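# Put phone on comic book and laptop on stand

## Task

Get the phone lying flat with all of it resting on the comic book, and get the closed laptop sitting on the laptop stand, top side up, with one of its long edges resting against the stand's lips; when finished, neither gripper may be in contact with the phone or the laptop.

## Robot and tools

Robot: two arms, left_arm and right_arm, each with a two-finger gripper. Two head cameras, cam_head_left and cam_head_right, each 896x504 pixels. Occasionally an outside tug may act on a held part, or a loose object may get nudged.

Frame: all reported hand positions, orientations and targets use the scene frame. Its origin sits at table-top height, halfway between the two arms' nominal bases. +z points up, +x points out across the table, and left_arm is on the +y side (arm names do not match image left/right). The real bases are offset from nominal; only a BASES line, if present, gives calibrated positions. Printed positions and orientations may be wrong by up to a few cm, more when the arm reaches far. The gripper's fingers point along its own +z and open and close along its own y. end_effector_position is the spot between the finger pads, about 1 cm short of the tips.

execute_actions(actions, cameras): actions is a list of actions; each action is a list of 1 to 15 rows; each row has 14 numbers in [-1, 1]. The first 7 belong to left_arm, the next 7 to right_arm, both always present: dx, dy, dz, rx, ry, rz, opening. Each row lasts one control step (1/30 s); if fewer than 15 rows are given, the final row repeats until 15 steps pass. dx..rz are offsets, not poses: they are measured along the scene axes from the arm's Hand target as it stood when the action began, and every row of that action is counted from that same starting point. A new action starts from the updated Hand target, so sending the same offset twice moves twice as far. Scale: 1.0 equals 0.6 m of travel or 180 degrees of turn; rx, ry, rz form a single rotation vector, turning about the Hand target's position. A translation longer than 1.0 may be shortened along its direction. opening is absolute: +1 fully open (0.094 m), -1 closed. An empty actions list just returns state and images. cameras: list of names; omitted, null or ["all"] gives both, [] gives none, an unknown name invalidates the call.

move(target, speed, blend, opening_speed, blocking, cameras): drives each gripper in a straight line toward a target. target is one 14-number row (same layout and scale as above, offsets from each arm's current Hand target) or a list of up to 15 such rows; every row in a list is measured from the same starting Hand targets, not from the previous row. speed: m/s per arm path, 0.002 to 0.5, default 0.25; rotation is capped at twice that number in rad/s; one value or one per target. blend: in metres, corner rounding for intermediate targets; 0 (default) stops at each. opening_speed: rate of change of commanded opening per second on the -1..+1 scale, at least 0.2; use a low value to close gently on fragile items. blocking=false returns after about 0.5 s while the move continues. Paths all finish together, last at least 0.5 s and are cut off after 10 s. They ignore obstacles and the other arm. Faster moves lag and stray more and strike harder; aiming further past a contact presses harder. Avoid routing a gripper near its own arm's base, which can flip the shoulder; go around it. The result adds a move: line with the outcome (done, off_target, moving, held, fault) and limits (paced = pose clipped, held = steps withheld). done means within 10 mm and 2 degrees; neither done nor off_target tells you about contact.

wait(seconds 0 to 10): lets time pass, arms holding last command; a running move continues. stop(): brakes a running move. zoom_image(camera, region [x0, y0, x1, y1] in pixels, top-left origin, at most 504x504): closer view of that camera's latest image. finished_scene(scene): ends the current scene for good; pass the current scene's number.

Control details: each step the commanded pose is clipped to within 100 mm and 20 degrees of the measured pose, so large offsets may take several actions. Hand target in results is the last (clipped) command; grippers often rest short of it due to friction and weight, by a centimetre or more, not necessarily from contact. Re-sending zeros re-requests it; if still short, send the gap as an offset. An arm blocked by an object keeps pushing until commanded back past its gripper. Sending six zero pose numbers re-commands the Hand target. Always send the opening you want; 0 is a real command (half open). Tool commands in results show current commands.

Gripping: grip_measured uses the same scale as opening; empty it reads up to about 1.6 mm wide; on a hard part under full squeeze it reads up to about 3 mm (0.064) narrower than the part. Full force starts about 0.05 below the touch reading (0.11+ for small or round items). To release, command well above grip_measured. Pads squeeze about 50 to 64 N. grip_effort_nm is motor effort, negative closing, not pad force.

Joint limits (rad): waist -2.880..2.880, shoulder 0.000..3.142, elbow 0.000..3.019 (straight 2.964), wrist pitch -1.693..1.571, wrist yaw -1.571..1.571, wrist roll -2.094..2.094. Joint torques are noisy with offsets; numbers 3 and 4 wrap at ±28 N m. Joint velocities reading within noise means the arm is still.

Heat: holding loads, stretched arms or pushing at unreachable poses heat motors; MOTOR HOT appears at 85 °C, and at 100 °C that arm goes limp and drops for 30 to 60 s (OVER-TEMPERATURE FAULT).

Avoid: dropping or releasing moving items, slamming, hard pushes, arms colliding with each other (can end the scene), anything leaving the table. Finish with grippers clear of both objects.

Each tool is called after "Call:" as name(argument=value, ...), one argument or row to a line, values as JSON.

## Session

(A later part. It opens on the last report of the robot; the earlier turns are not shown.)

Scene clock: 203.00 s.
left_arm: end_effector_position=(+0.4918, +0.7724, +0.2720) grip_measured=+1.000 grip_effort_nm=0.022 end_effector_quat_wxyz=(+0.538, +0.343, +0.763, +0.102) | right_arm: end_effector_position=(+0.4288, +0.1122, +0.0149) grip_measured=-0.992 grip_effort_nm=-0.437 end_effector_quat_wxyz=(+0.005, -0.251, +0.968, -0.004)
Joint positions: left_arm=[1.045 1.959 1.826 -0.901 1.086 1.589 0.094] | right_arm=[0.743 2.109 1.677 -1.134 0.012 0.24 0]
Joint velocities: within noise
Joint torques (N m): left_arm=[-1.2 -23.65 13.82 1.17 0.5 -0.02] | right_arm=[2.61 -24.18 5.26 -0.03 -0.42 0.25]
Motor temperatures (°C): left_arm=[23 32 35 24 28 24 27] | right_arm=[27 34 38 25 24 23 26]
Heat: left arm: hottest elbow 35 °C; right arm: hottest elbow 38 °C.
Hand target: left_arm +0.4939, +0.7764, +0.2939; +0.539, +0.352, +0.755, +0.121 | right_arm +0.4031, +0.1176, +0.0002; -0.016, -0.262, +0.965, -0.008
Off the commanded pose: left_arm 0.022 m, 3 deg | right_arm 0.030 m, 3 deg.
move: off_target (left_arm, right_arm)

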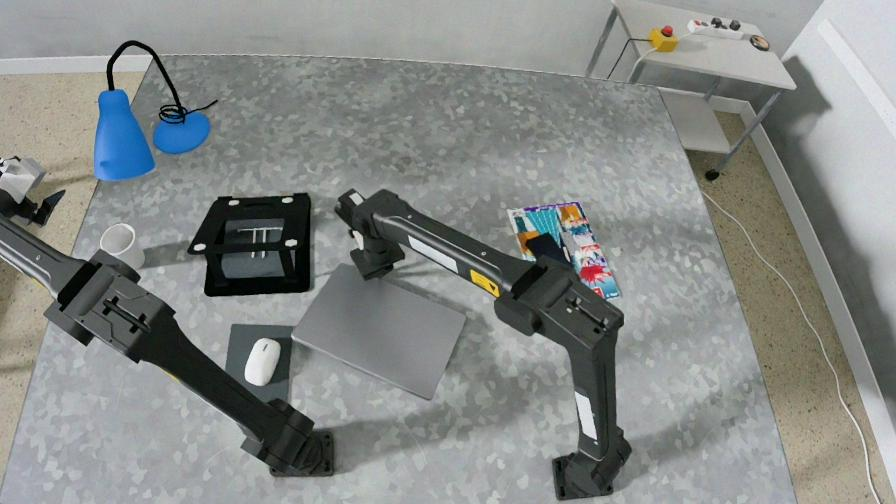

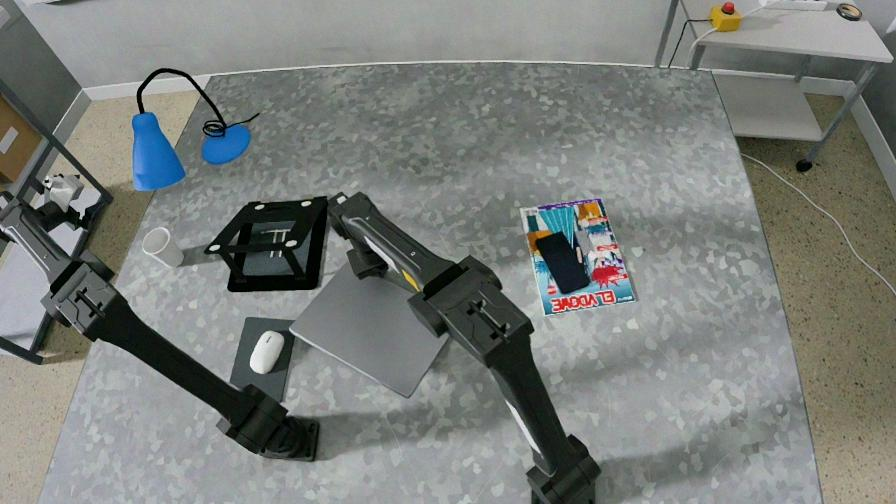

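Call:
move(
  target=[
    [0,0,0,0,0,0,1,0.06,0,0.03,0,0,0,-1],
    [0,0,0,0,0,0,1,0.06,-0.1,0.18,0,0,0,-1],
    [0,0,0,0,0,0,1,-0.58,-0.16,0.18,0,0,0,-1],
    [0,0,0,0,0,0,1,-0.58,-0.16,0.05,0,0,0,-1],
  ],
  speed=0.22,
)

Call:
zoom_image(
  camera="cam_head_left",
  region=[260, 250, 500, 450],
)

Scene clock: 210.83 s.
left_arm: end_effector_position=(+0.4918, +0.7724, +0.2720) grip_measured=+1.000 grip_effort_nm=0.022 end_effector_quat_wxyz=(+0.538, +0.343, +0.763, +0.102) | right_arm: end_effector_position=(+0.0585, +0.0226, +0.0375) grip_measured=-0.992 grip_effort_nm=-0.437 end_effector_quat_wxyz=(-0.014, -0.261, +0.965, -0.002)
Joint positions: left_arm=[1.045 1.959 1.826 -0.901 1.086 1.589 0.094] | right_arm=[1.298 1.451 0.8 -0.939 -0.023 0.776 0]
Joint velocities: within noise
Joint torques (N m): left_arm=[-0.85 -23.77 13.46 1.02 0.51 -0.06] | right_arm=[1.2 -10.99 6.11 0.46 0.13 0.2]
Motor temperatures (°C): left_arm=[23 32 35 24 28 24 27] | right_arm=[27 35 37 25 24 23 26]
Heat: left arm: hottest elbow 35 °C; right arm: hottest elbow 37 °C.
Hand target: left_arm +0.4939, +0.7764, +0.2939; +0.539, +0.352, +0.755, +0.121 | right_arm +0.0550, +0.0216, +0.0303; -0.016, -0.261, +0.965, -0.008
Off the commanded pose: left_arm 0.022 m, 3 deg | right_arm 0.008 m, 1 deg.
move: off_target (left_arm)

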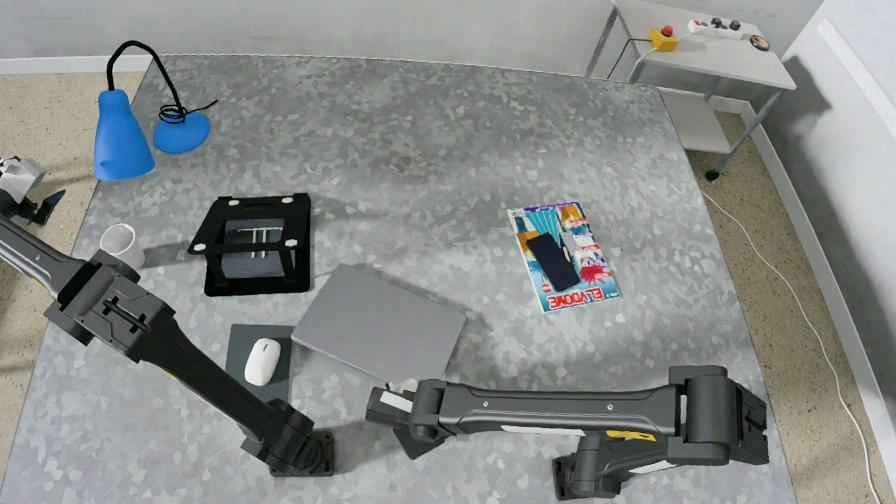

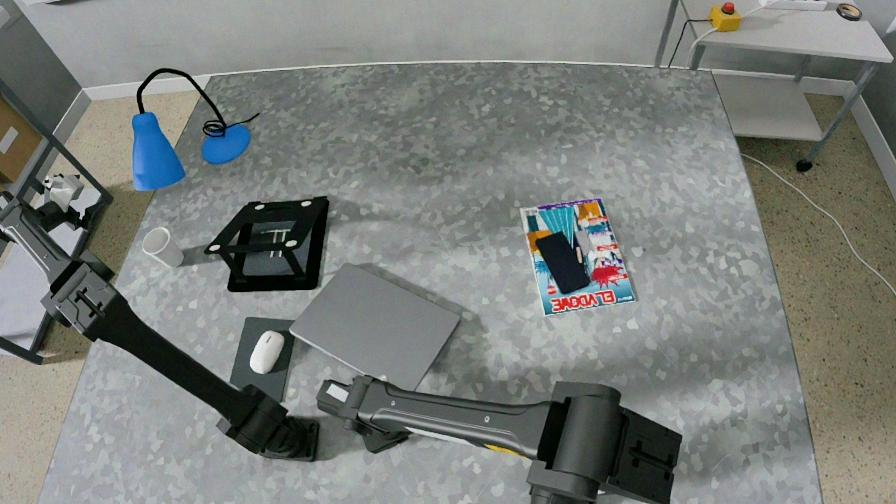

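Scaled by 2.100.

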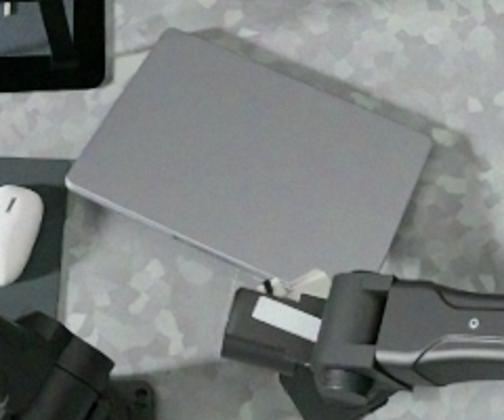

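Call:
move(
  target=[
    [0,0,0,0,0,0,1,0,-0.015,-0.03,0,0,0,-1],
    [0,0,0,0,0,0,1,0.27,-0.02,-0.035,0,0,0,-1],
  ],
  speed=0.08,
)

Call:
zoom_image(
  camera="cam_head_left",
  region=[220, 200, 500, 430],
)

Scene clock: 216.20 s.
left_arm: end_effector_position=(+0.4918, +0.7724, +0.2720) grip_measured=+1.000 grip_effort_nm=0.022 end_effector_quat_wxyz=(+0.538, +0.343, +0.763, +0.102) | right_arm: end_effector_position=(+0.1882, -0.0090, +0.0110) grip_measured=-0.992 grip_effort_nm=-0.437 end_effector_quat_wxyz=(-0.034, -0.266, +0.963, -0.014)
Joint positions: left_arm=[1.045 1.959 1.826 -0.901 1.086 1.589 0.094] | right_arm=[0.932 1.598 0.881 -0.924 -0.02 0.398 0]
Joint velocities: within noise
Joint torques (N m): left_arm=[-1.03 -23.24 13.75 1.14 0.5 -0.02] | right_arm=[-1.14 -9.93 10.66 0.77 0.52 0.06]
Motor temperatures (°C): left_arm=[23 32 35 24 28 24 27] | right_arm=[27 35 37 25 24 23 26]
Heat: left arm: hottest elbow 35 °C; right arm: hottest elbow 37 °C.
Hand target: left_arm +0.4939, +0.7764, +0.2939; +0.539, +0.352, +0.755, +0.121 | right_arm +0.2171, +0.0095, +0.0092; -0.016, -0.261, +0.965, -0.008
Off the commanded pose: left_arm 0.022 m, 3 deg | right_arm 0.034 m, 2 deg.
move: off_target (left_arm, right_arm)

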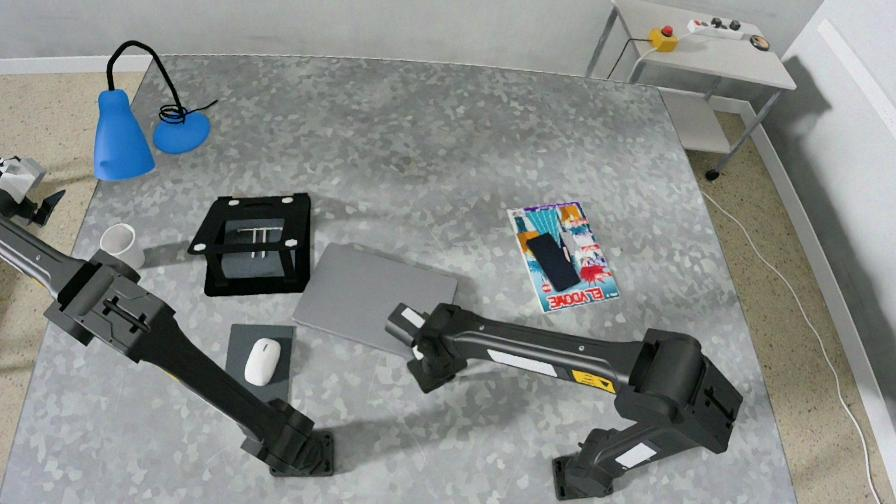

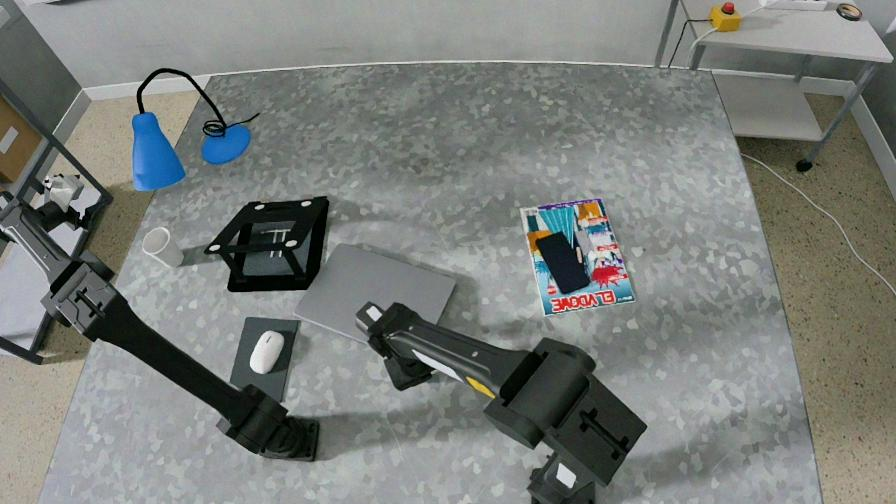

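Scaled by 1.800.

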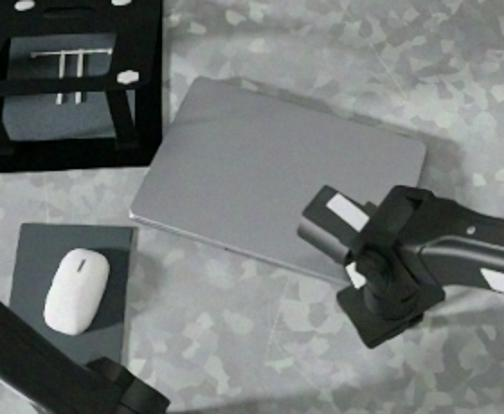

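Call:
move(
  target=[-0.3,-0.652,-0.04,-0.084,0.374,0.245,-1,-0.12,-0.03,0.1,0,0,0,-1],
)

Call:
zoom_image(
  camera="cam_head_left",
  region=[180, 180, 460, 410],
)

Scene clock: 227.67 s.
left_arm: end_effector_position=(+0.3187, +0.3918, +0.2689) grip_measured=-0.987 grip_effort_nm=-0.686 end_effector_quat_wxyz=(+0.003, -0.002, +1.000, +0.000) | right_arm: end_effector_position=(+0.1535, -0.0035, +0.0688) grip_measured=-0.992 grip_effort_nm=-0.437 end_effector_quat_wxyz=(-0.013, -0.259, +0.966, -0.005)
Joint positions: left_arm=[0.452 1.182 1.203 -1.586 0.002 0.476 0.001] | right_arm=[1.024 1.433 0.881 -1.044 -0.011 0.505 0]
Joint velocities: within noise
Joint torques (N m): left_arm=[-2.43 -10.46 9.57 -0.1 -0.11 -0.06] | right_arm=[1.44 -13.57 5.86 -0.23 0.03 0.22]
Motor temperatures (°C): left_arm=[23 32 35 24 28 24 27] | right_arm=[27 34 37 25 24 23 26]
Heat: left arm: hottest elbow 35 °C; right arm: hottest elbow 37 °C.
Hand target: left_arm +0.3139, +0.3851, +0.2700; +0.001, +0.000, +1.000, +0.001 | right_arm +0.1450, -0.0085, +0.0692; -0.016, -0.262, +0.965, -0.008
Off the commanded pose: left_arm 0.008 m, 0 deg | right_arm 0.010 m, 1 deg.
move: done

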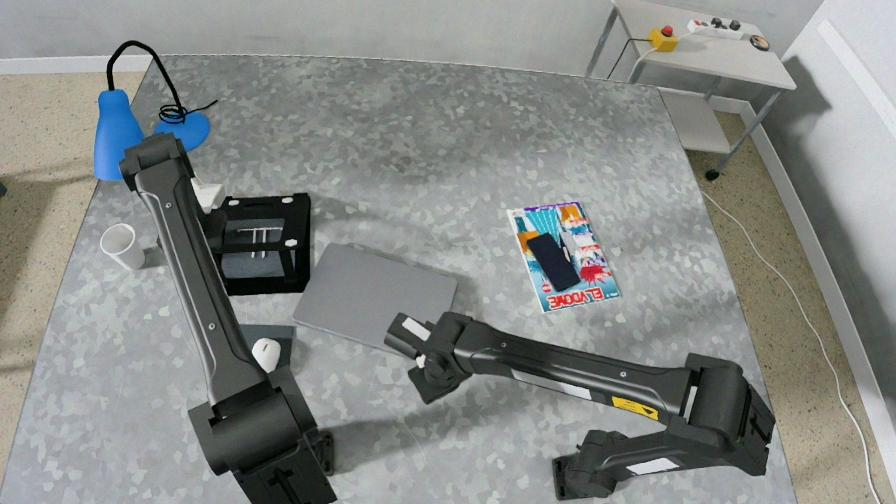

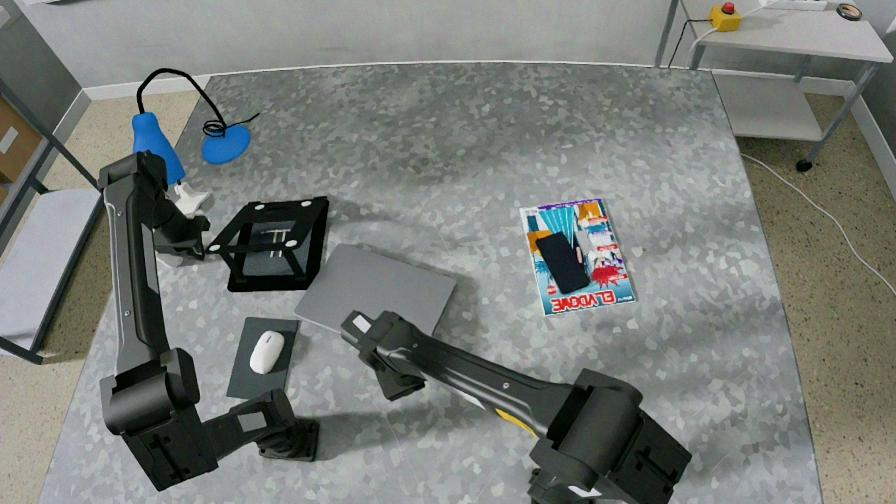

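Scaled by 1.800.

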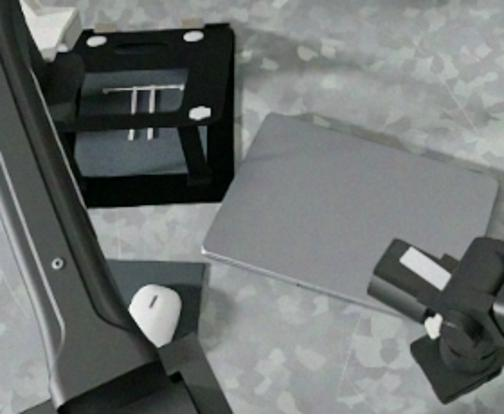

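Call:
move(
  target=[
    [0.01,0.03,-0.1,0,0,-0.35,-1,0,0,0,0,0,0,-1],
    [0.01,0.03,-0.3,0,0,-0.35,-1,0,0,0,0,0,0,-1],
  ],
  speed=0.2,
)

Call:
zoom_image(
  camera="cam_head_right",
  region=[160, 180, 440, 410],
)

Call:
zoom_image(
  camera="cam_head_left",
  region=[180, 180, 460, 410],
)

Scene clock: 237.70 s.
left_arm: end_effector_position=(+0.3221, +0.3988, +0.0943) grip_measured=-0.987 grip_effort_nm=-0.686 end_effector_quat_wxyz=(+0.000, +0.525, +0.851, +0.001) | right_arm: end_effector_position=(+0.1535, -0.0035, +0.0688) grip_measured=-0.992 grip_effort_nm=-0.432 end_effector_quat_wxyz=(-0.013, -0.259, +0.966, -0.005)
Joint positions: left_arm=[0.464 1.31 0.838 -1.097 0 1.598 0.001] | right_arm=[1.024 1.433 0.881 -1.044 -0.011 0.505 0]
Joint velocities: within noise
Joint torques (N m): left_arm=[-0.5 -9.29 8.62 0.59 0.05 0.07] | right_arm=[1.38 -13.45 5.82 -0.23 0.02 0.22]
Motor temperatures (°C): left_arm=[23 31 35 24 27 24 27] | right_arm=[27 34 36 25 24 23 26]
Heat: left arm: hottest elbow 35 °C; right arm: hottest elbow 36 °C.
Hand target: left_arm +0.3199, +0.4030, +0.0900; +0.001, +0.522, +0.853, +0.000 | right_arm +0.1450, -0.0085, +0.0692; -0.016, -0.262, +0.965, -0.008
Off the commanded pose: left_arm 0.007 m, 0 deg | right_arm 0.010 m, 1 deg.
move: done

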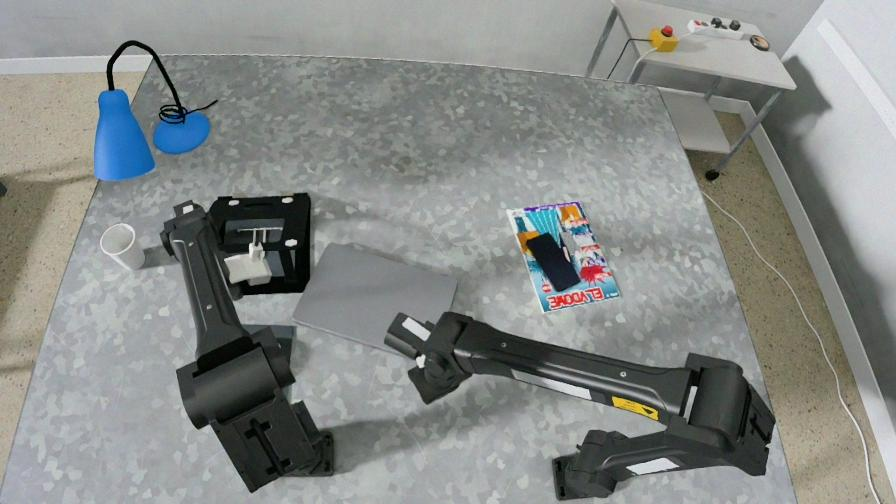

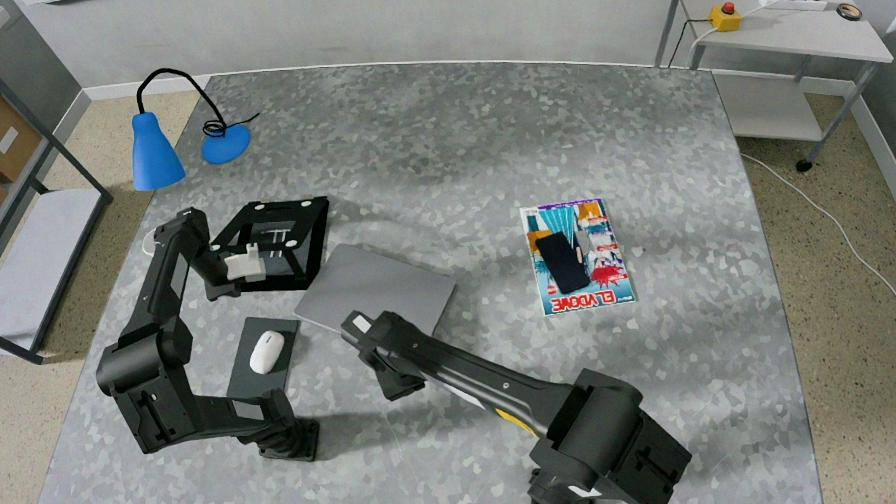

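Scaled by 1.800.

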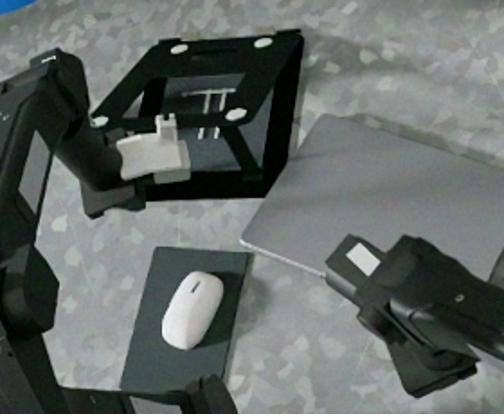

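Scaled by 1.800.

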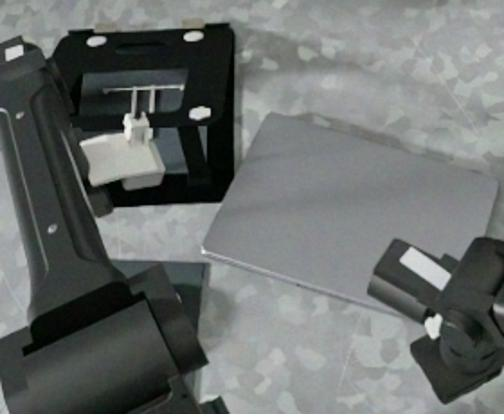

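Call:
move(
  target=[
    [-0.02,0,-0.125,0,0,0,-1,0,0,0,0,0,0,-1],
    [-0.02,-0.23,-0.125,0,0,0,-1,0,0,0,0,0,0,-1],
  ],
  speed=0.08,
)

Call:
zoom_image(
  camera="cam_head_right",
  region=[160, 180, 440, 410],
)

Call:
zoom_image(
  camera="cam_head_left",
  region=[180, 180, 500, 410],
)

Scene clock: 243.73 s.
left_arm: end_effector_position=(+0.3086, +0.2774, +0.0145) grip_measured=-0.987 grip_effort_nm=-0.686 end_effector_quat_wxyz=(-0.008, +0.514, +0.858, +0.002) | right_arm: end_effector_position=(+0.1535, -0.0035, +0.0688) grip_measured=-0.992 grip_effort_nm=-0.437 end_effector_quat_wxyz=(-0.013, -0.259, +0.966, -0.005)
Joint positions: left_arm=[0.089 1.329 0.601 -0.853 -0.013 1.197 0.001] | right_arm=[1.024 1.433 0.881 -1.044 -0.011 0.505 0]
Joint velocities: within noise
Joint torques (N m): left_arm=[-3.96 -9.88 6.82 0.62 0.54 -0.11] | right_arm=[1.55 -13.51 5.85 -0.25 0.03 0.22]
Motor temperatures (°C): left_arm=[23 30 35 24 27 24 27] | right_arm=[27 34 35 25 24 23 26]
Heat: left arm: hottest elbow 35 °C; right arm: hottest elbow 35 °C.
Hand target: left_arm +0.3079, +0.2651, +0.0150; +0.001, +0.522, +0.853, +0.000 | right_arm +0.1450, -0.0085, +0.0692; -0.016, -0.261, +0.965, -0.008
Off the commanded pose: left_arm 0.012 m, 2 deg | right_arm 0.010 m, 1 deg.
move: off_target (left_arm)

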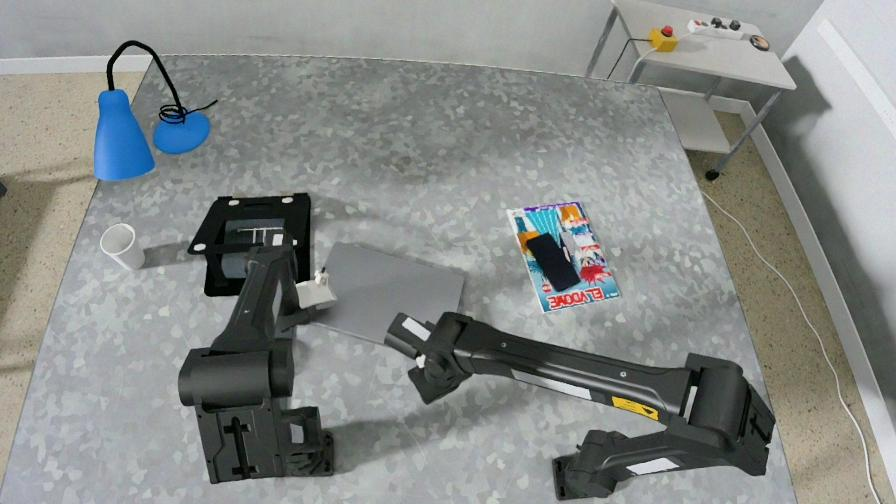

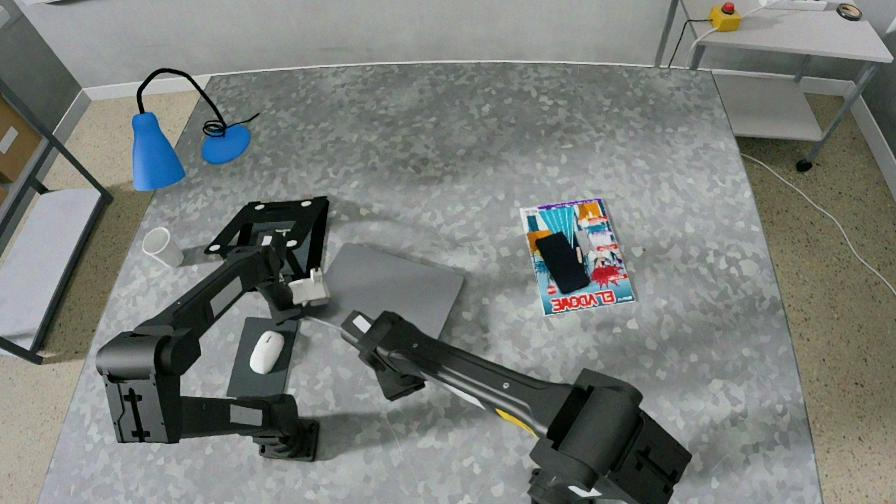

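Scaled by 1.800.

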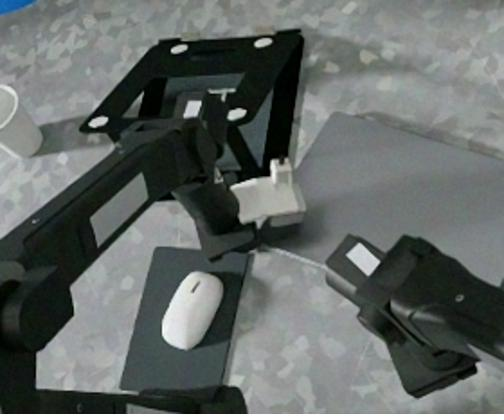

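Scaled by 1.575.

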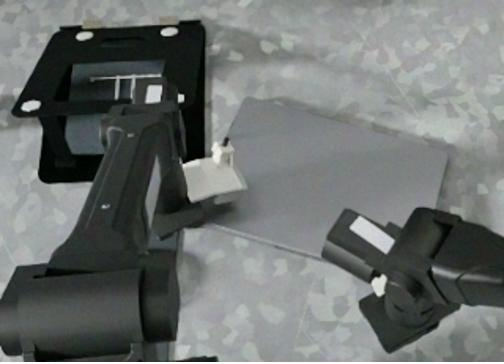

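Call:
move(
  target=[0,-0.17,0,0,0,0,-1,0,0,0,0,0,0,-1],
  speed=0.08,
)

Call:
zoom_image(
  camera="cam_head_left",
  region=[180, 180, 500, 410],
)

Scene clock: 253.40 s.
left_arm: end_effector_position=(+0.3026, +0.1771, +0.0147) grip_measured=-0.987 grip_effort_nm=-0.681 end_effector_quat_wxyz=(-0.006, +0.512, +0.859, +0.006) | right_arm: end_effector_position=(+0.1535, -0.0035, +0.0688) grip_measured=-0.992 grip_effort_nm=-0.442 end_effector_quat_wxyz=(-0.013, -0.259, +0.966, -0.005)
Joint positions: left_arm=[-0.273 1.327 0.6 -0.853 -0.015 0.83 0.001] | right_arm=[1.024 1.433 0.881 -1.044 -0.011 0.505 0]
Joint velocities: within noise
Joint torques (N m): left_arm=[-4.13 -7.3 9.37 0.68 0.6 -0.08] | right_arm=[1.38 -13.51 5.85 -0.23 0.03 0.22]
Motor temperatures (°C): left_arm=[23 30 34 24 28 24 27] | right_arm=[27 34 35 25 24 23 26]
Heat: left arm: hottest elbow 34 °C; right arm: hottest elbow 35 °C.
Hand target: left_arm +0.3079, +0.1631, +0.0150; +0.001, +0.522, +0.853, +0.000 | right_arm +0.1450, -0.0085, +0.0692; -0.016, -0.261, +0.965, -0.008
Off the commanded pose: left_arm 0.015 m, 2 deg | right_arm 0.010 m, 1 deg.
move: off_target (left_arm)

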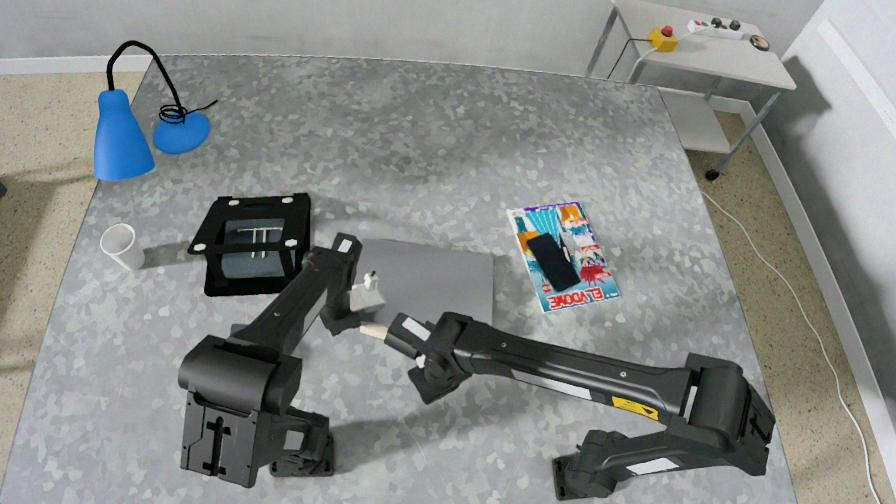

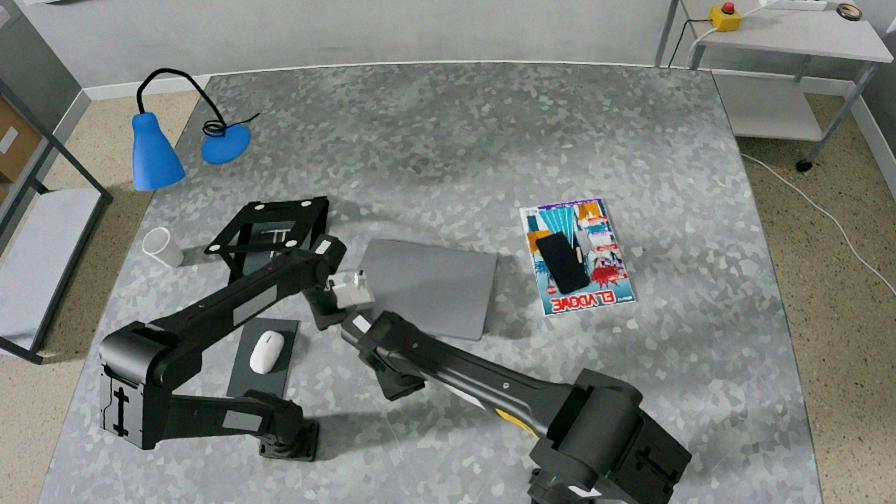

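Scaled by 1.575.

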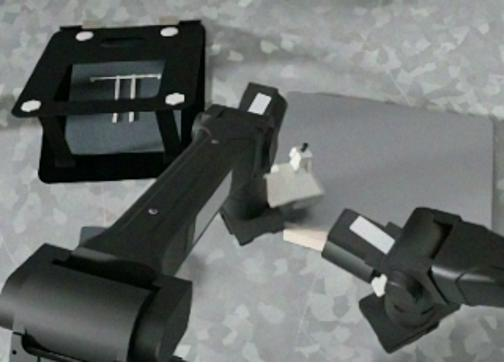

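Call:
move(
  target=[
    [0,0.08,0.02,0,0,0,-1,0,-0.1,0.12,0,0,0,-1],
    [0.13,0.16,0.24,0,0,0.85,0.99,0.2,-0.47,0.2,0,0,0.333,0.99],
    [0.13,0.16,0.24,0,0,0.85,0.99,0.4,-0.47,0.17,0,0,0.333,0.99],
  ],
  speed=0.2,
)

Call:
move(
  target=[0,0,0,-0.14,0,0,0.99,0,0,0,0.25,0,0,0.99],
)

Call:
zoom_image(
  camera="cam_head_left",
  region=[280, 150, 600, 380],
)

Call:
zoom_image(
  camera="cam_head_right",
  region=[280, 150, 600, 380],
)

Scene clock: 278.13 s.
left_arm: end_effector_position=(+0.3628, +0.2530, +0.1388) grip_measured=+0.988 grip_effort_nm=0.129 end_effector_quat_wxyz=(+0.017, +0.699, -0.714, -0.015) | right_arm: end_effector_position=(+0.3610, -0.2876, +0.1575) grip_measured=+0.989 grip_effort_nm=0.066 end_effector_quat_wxyz=(+0.028, +0.710, -0.703, +0.002)
Joint positions: left_arm=[0.005 1.295 0.95 -1.272 0.002 -1.516 0.093] | right_arm=[0.069 1.427 1.13 -1.313 0.039 -1.506 0.093]
Joint velocities: within noise
Joint torques (N m): left_arm=[-0.62 -9.41 15.73 -0.23 -0.2 -0.06] | right_arm=[-0.32 -11.63 12.14 0.18 -0.09 0.1]
Motor temperatures (°C): left_arm=[23 28 35 24 28 24 27] | right_arm=[27 34 35 25 24 23 26]
Heat: left arm: hottest elbow 35 °C; right arm: hottest elbow 35 °C.
Hand target: left_arm +0.3859, +0.2591, +0.1591; +0.000, +0.707, -0.707, -0.001 | right_arm +0.3851, -0.2905, +0.1712; +0.010, +0.709, -0.705, +0.015
Off the commanded pose: left_arm 0.031 m, 3 deg | right_arm 0.028 m, 3 deg.
move: off_target (left_arm, right_arm); target 2's new opening was sent with left_arm's hand 0.031 m and 3 deg from that target

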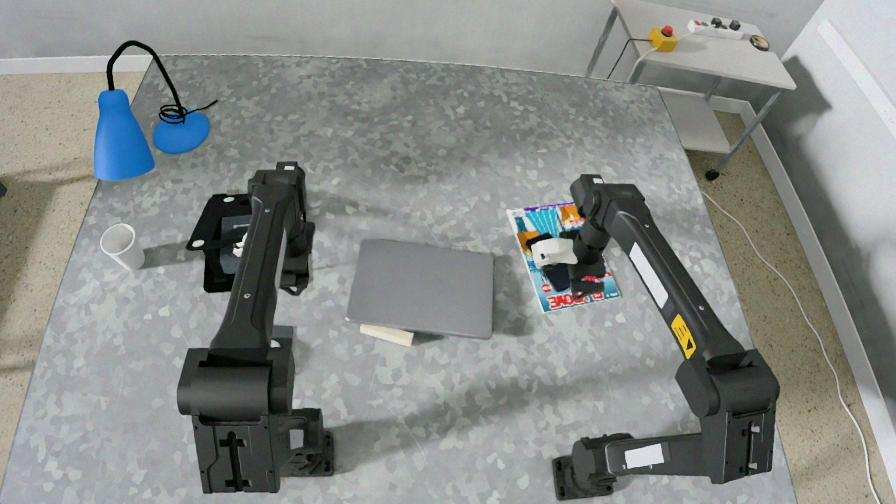

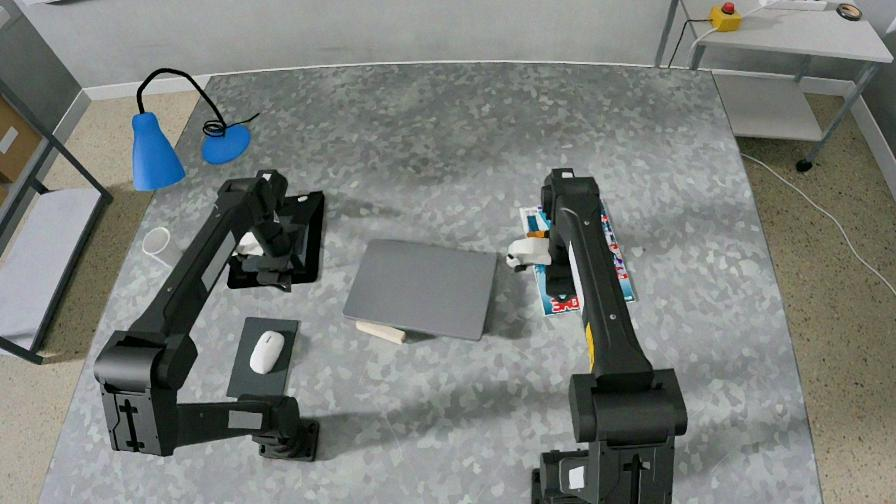

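Scene clock: 280.60 s.
left_arm: end_effector_position=(+0.3642, +0.2496, +0.1409) grip_measured=+0.988 grip_effort_nm=0.134 end_effector_quat_wxyz=(+0.172, +0.691, -0.688, +0.139) | right_arm: end_effector_position=(+0.3698, -0.2831, +0.1639) grip_measured=+0.989 grip_effort_nm=0.066 end_effector_quat_wxyz=(-0.255, +0.657, -0.658, -0.264)
Joint positions: left_arm=[0.205 1.361 0.968 -1.335 0.42 -1.308 0.093] | right_arm=[-0.228 1.533 1.13 -1.385 -0.725 -1.874 0.093]
Joint velocities: within noise
Joint torques (N m): left_arm=[-0.15 -10.23 15.35 -0.24 0.27 0.06] | right_arm=[-0.15 -12.57 10.65 -0.65 -0.49 0.1]
Motor temperatures (°C): left_arm=[23 28 35 24 28 24 27] | right_arm=[27 34 35 25 24 23 26]
Heat: left arm: hottest elbow 35 °C; right arm: hottest elbow 35 °C.
Hand target: left_arm +0.3860, +0.2591, +0.1590; +0.154, +0.690, -0.690, +0.153 | right_arm +0.3851, -0.2903, +0.1712; -0.262, +0.659, -0.657, -0.256
Off the commanded pose: left_arm 0.030 m, 3 deg | right_arm 0.019 m, 1 deg.
move: off_target (left_arm, right_arm)

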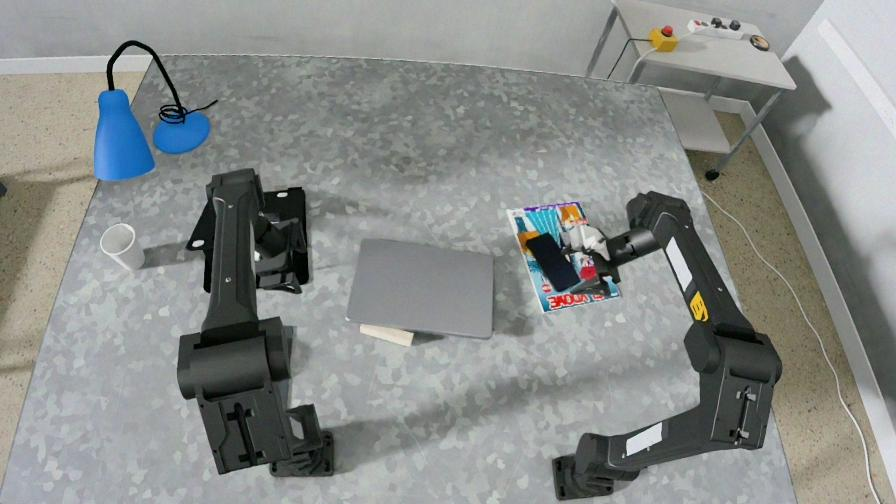

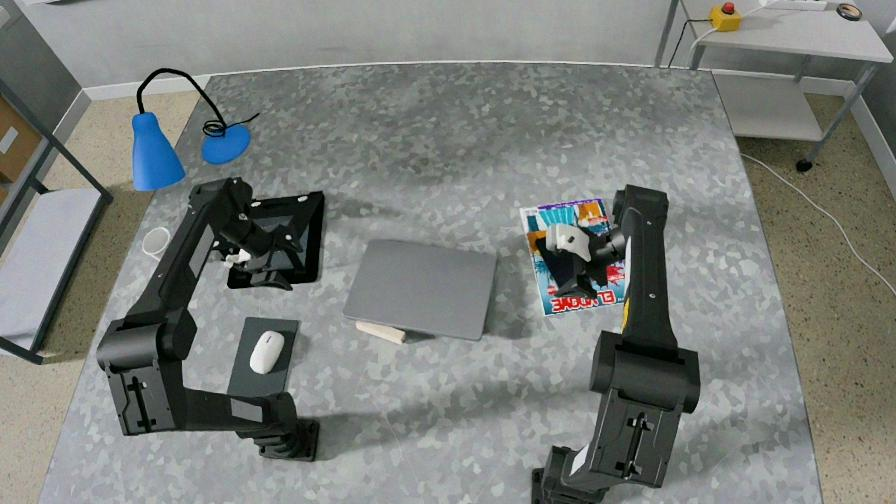

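Scaled by 1.575.

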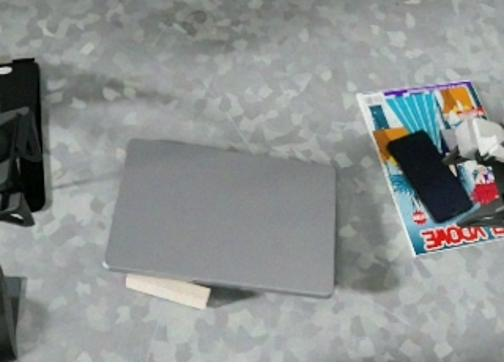

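Scaled by 1.575.

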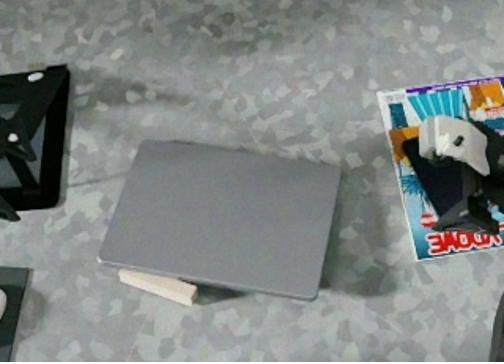

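Call:
zoom_image(
  camera="cam_head_left",
  region=[330, 225, 510, 355],
)

Call:
zoom_image(
  camera="cam_head_right",
  region=[330, 225, 510, 355],
)

Scaled by 2.800.

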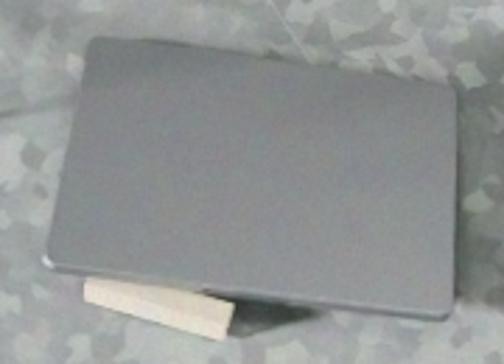

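Scaled by 2.800.

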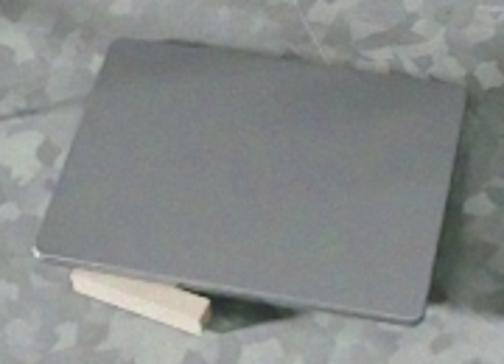

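Call:
move(
  target=[
    [-0.2,0,0.15,0,0,0,0.2,0,0,0,0,0,0,0.99],
    [-0.41,-0.39,0.05,0.121,-0.383,0.085,0.2,0,0,0,0,0,0,0.99],
  ],
  blend=0.05,
)

Call:
zoom_image(
  camera="cam_head_left",
  region=[330, 225, 510, 405],
)

Call:
zoom_image(
  camera="cam_head_right",
  region=[330, 225, 510, 405],
)

Scene clock: 311.00 s.
left_arm: end_effector_position=(+0.1430, +0.0232, +0.1948) grip_measured=+0.202 grip_effort_nm=-0.081 end_effector_quat_wxyz=(+0.410, -0.435, +0.557, -0.577) | right_arm: end_effector_position=(+0.3697, -0.2831, +0.1639) grip_measured=+0.989 grip_effort_nm=0.061 end_effector_quat_wxyz=(-0.255, +0.657, -0.658, -0.264)
Joint positions: left_arm=[-1.895 0.763 0.173 0.107 -1.576 -2.1 0.056] | right_arm=[-0.228 1.533 1.13 -1.385 -0.725 -1.875 0.093]
Joint velocities: within noise
Joint torques (N m): left_arm=[-2.02 -1.85 8.2 1.76 -0.45 0] | right_arm=[-0.15 -12.63 10.65 -0.62 -0.49 0.08]
Motor temperatures (°C): left_arm=[23 28 36 24 27 24 27] | right_arm=[27 33 38 25 24 23 25]
Heat: left arm: hottest elbow 36 °C; right arm: hottest elbow 38 °C.
Hand target: left_arm +0.1399, +0.0251, +0.1890; +0.408, -0.548, +0.577, -0.447 | right_arm +0.3850, -0.2903, +0.1712; -0.262, +0.659, -0.657, -0.256
Off the commanded pose: left_arm 0.007 m, 26 deg; orientation clipped | right_arm 0.018 m, 1 deg.
joint sent to its limit (left arm) — joint 5 (wrist yaw), lower limit; joint 6 (wrist roll), lower limit. The joint targets are off in orientation, not in position.
move: off_target (left_arm, right_arm); limits=paced

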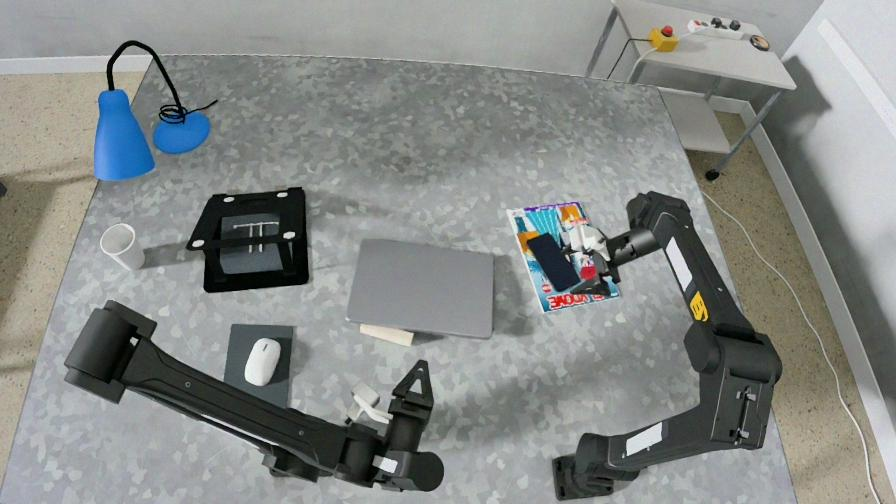

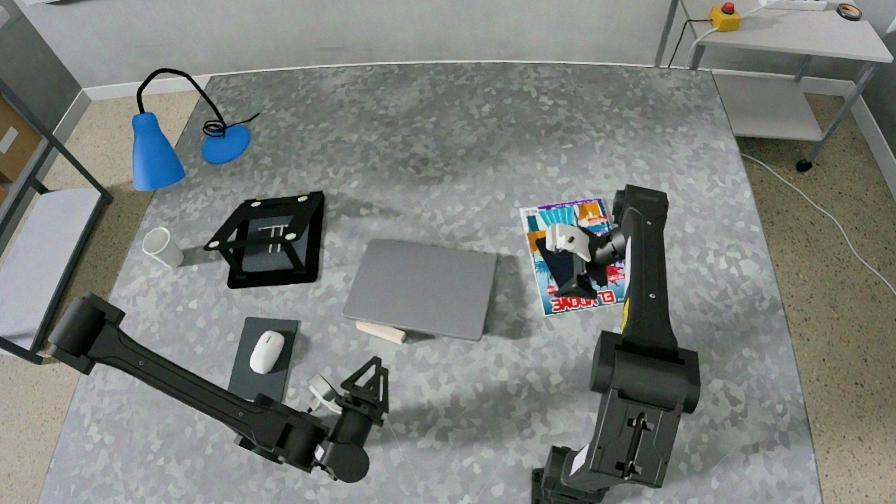

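Scaled by 2.800.

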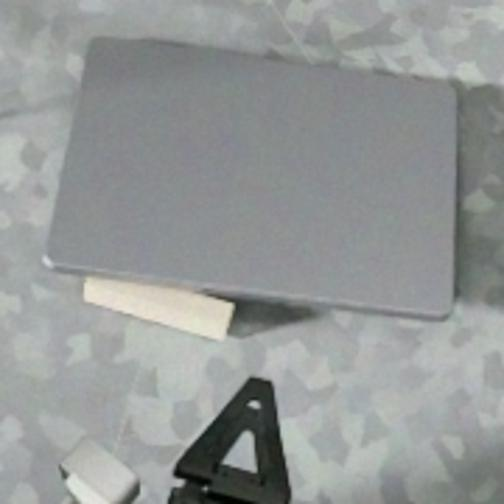

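Scaled by 2.800.

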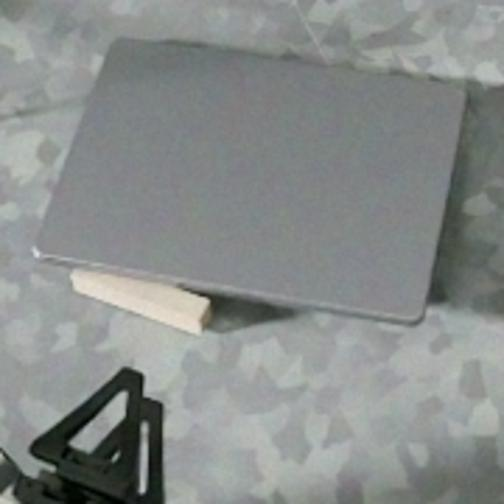

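Call:
move(
  target=[
    [0,0.2,0.2,0,0,-0.25,0.2,0,0,0,0,0,0,0.99],
    [0.06,0.12,0,0,0,-0.25,0.2,0,0,0,0,0,0,0.99],
  ],
)

Call:
zoom_image(
  camera="cam_head_left",
  region=[330, 225, 510, 405],
)

Scene clock: 320.47 s.
left_arm: end_effector_position=(+0.1729, +0.0962, +0.1794) grip_measured=+0.202 grip_effort_nm=-0.085 end_effector_quat_wxyz=(+0.278, -0.377, +0.769, -0.435) | right_arm: end_effector_position=(+0.3697, -0.2831, +0.1639) grip_measured=+0.989 grip_effort_nm=0.071 end_effector_quat_wxyz=(-0.255, +0.657, -0.658, -0.264)
Joint positions: left_arm=[-1.411 0.004 0.284 -0.947 -0.715 -1.935 0.056] | right_arm=[-0.228 1.533 1.13 -1.385 -0.725 -1.875 0.093]
Joint velocities: within noise
Joint torques (N m): left_arm=[-0.56 2.37 12.7 2.11 -0.21 0.18] | right_arm=[-0.32 -12.57 10.63 -0.62 -0.49 0.08]
Motor temperatures (°C): left_arm=[23 27 36 24 27 24 27] | right_arm=[27 33 38 25 24 23 25]
Heat: left arm: hottest elbow 36 °C; right arm: hottest elbow 38 °C.
Hand target: left_arm +0.1759, +0.0971, +0.1891; +0.208, -0.289, +0.744, -0.566 | right_arm +0.3850, -0.2903, +0.1712; -0.262, +0.659, -0.657, -0.256
Off the commanded pose: left_arm 0.010 m, 21 deg; orientation clipped | right_arm 0.018 m, 1 deg.
joint sent to its limit (left arm) — joint 2 (shoulder), lower limit. The joint targets are off in orientation, not in position.
move: off_target (left_arm, right_arm); limits=paced

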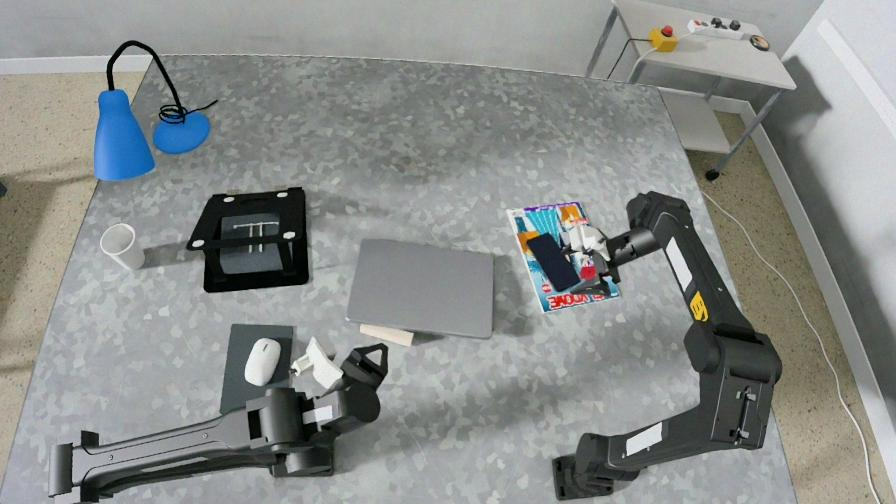

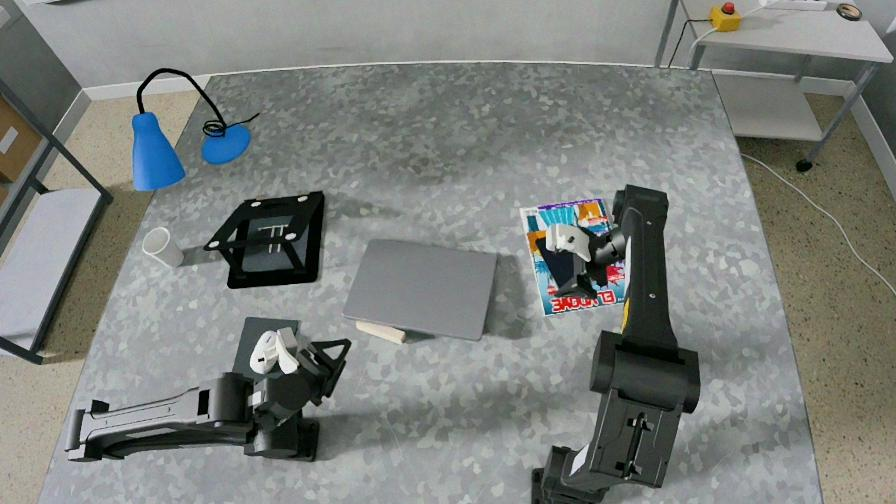

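Scaled by 2.800.

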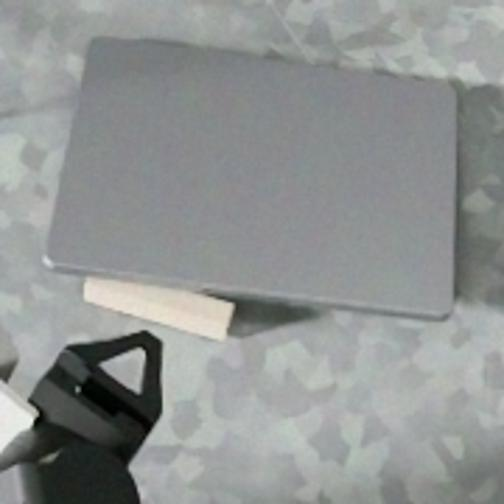

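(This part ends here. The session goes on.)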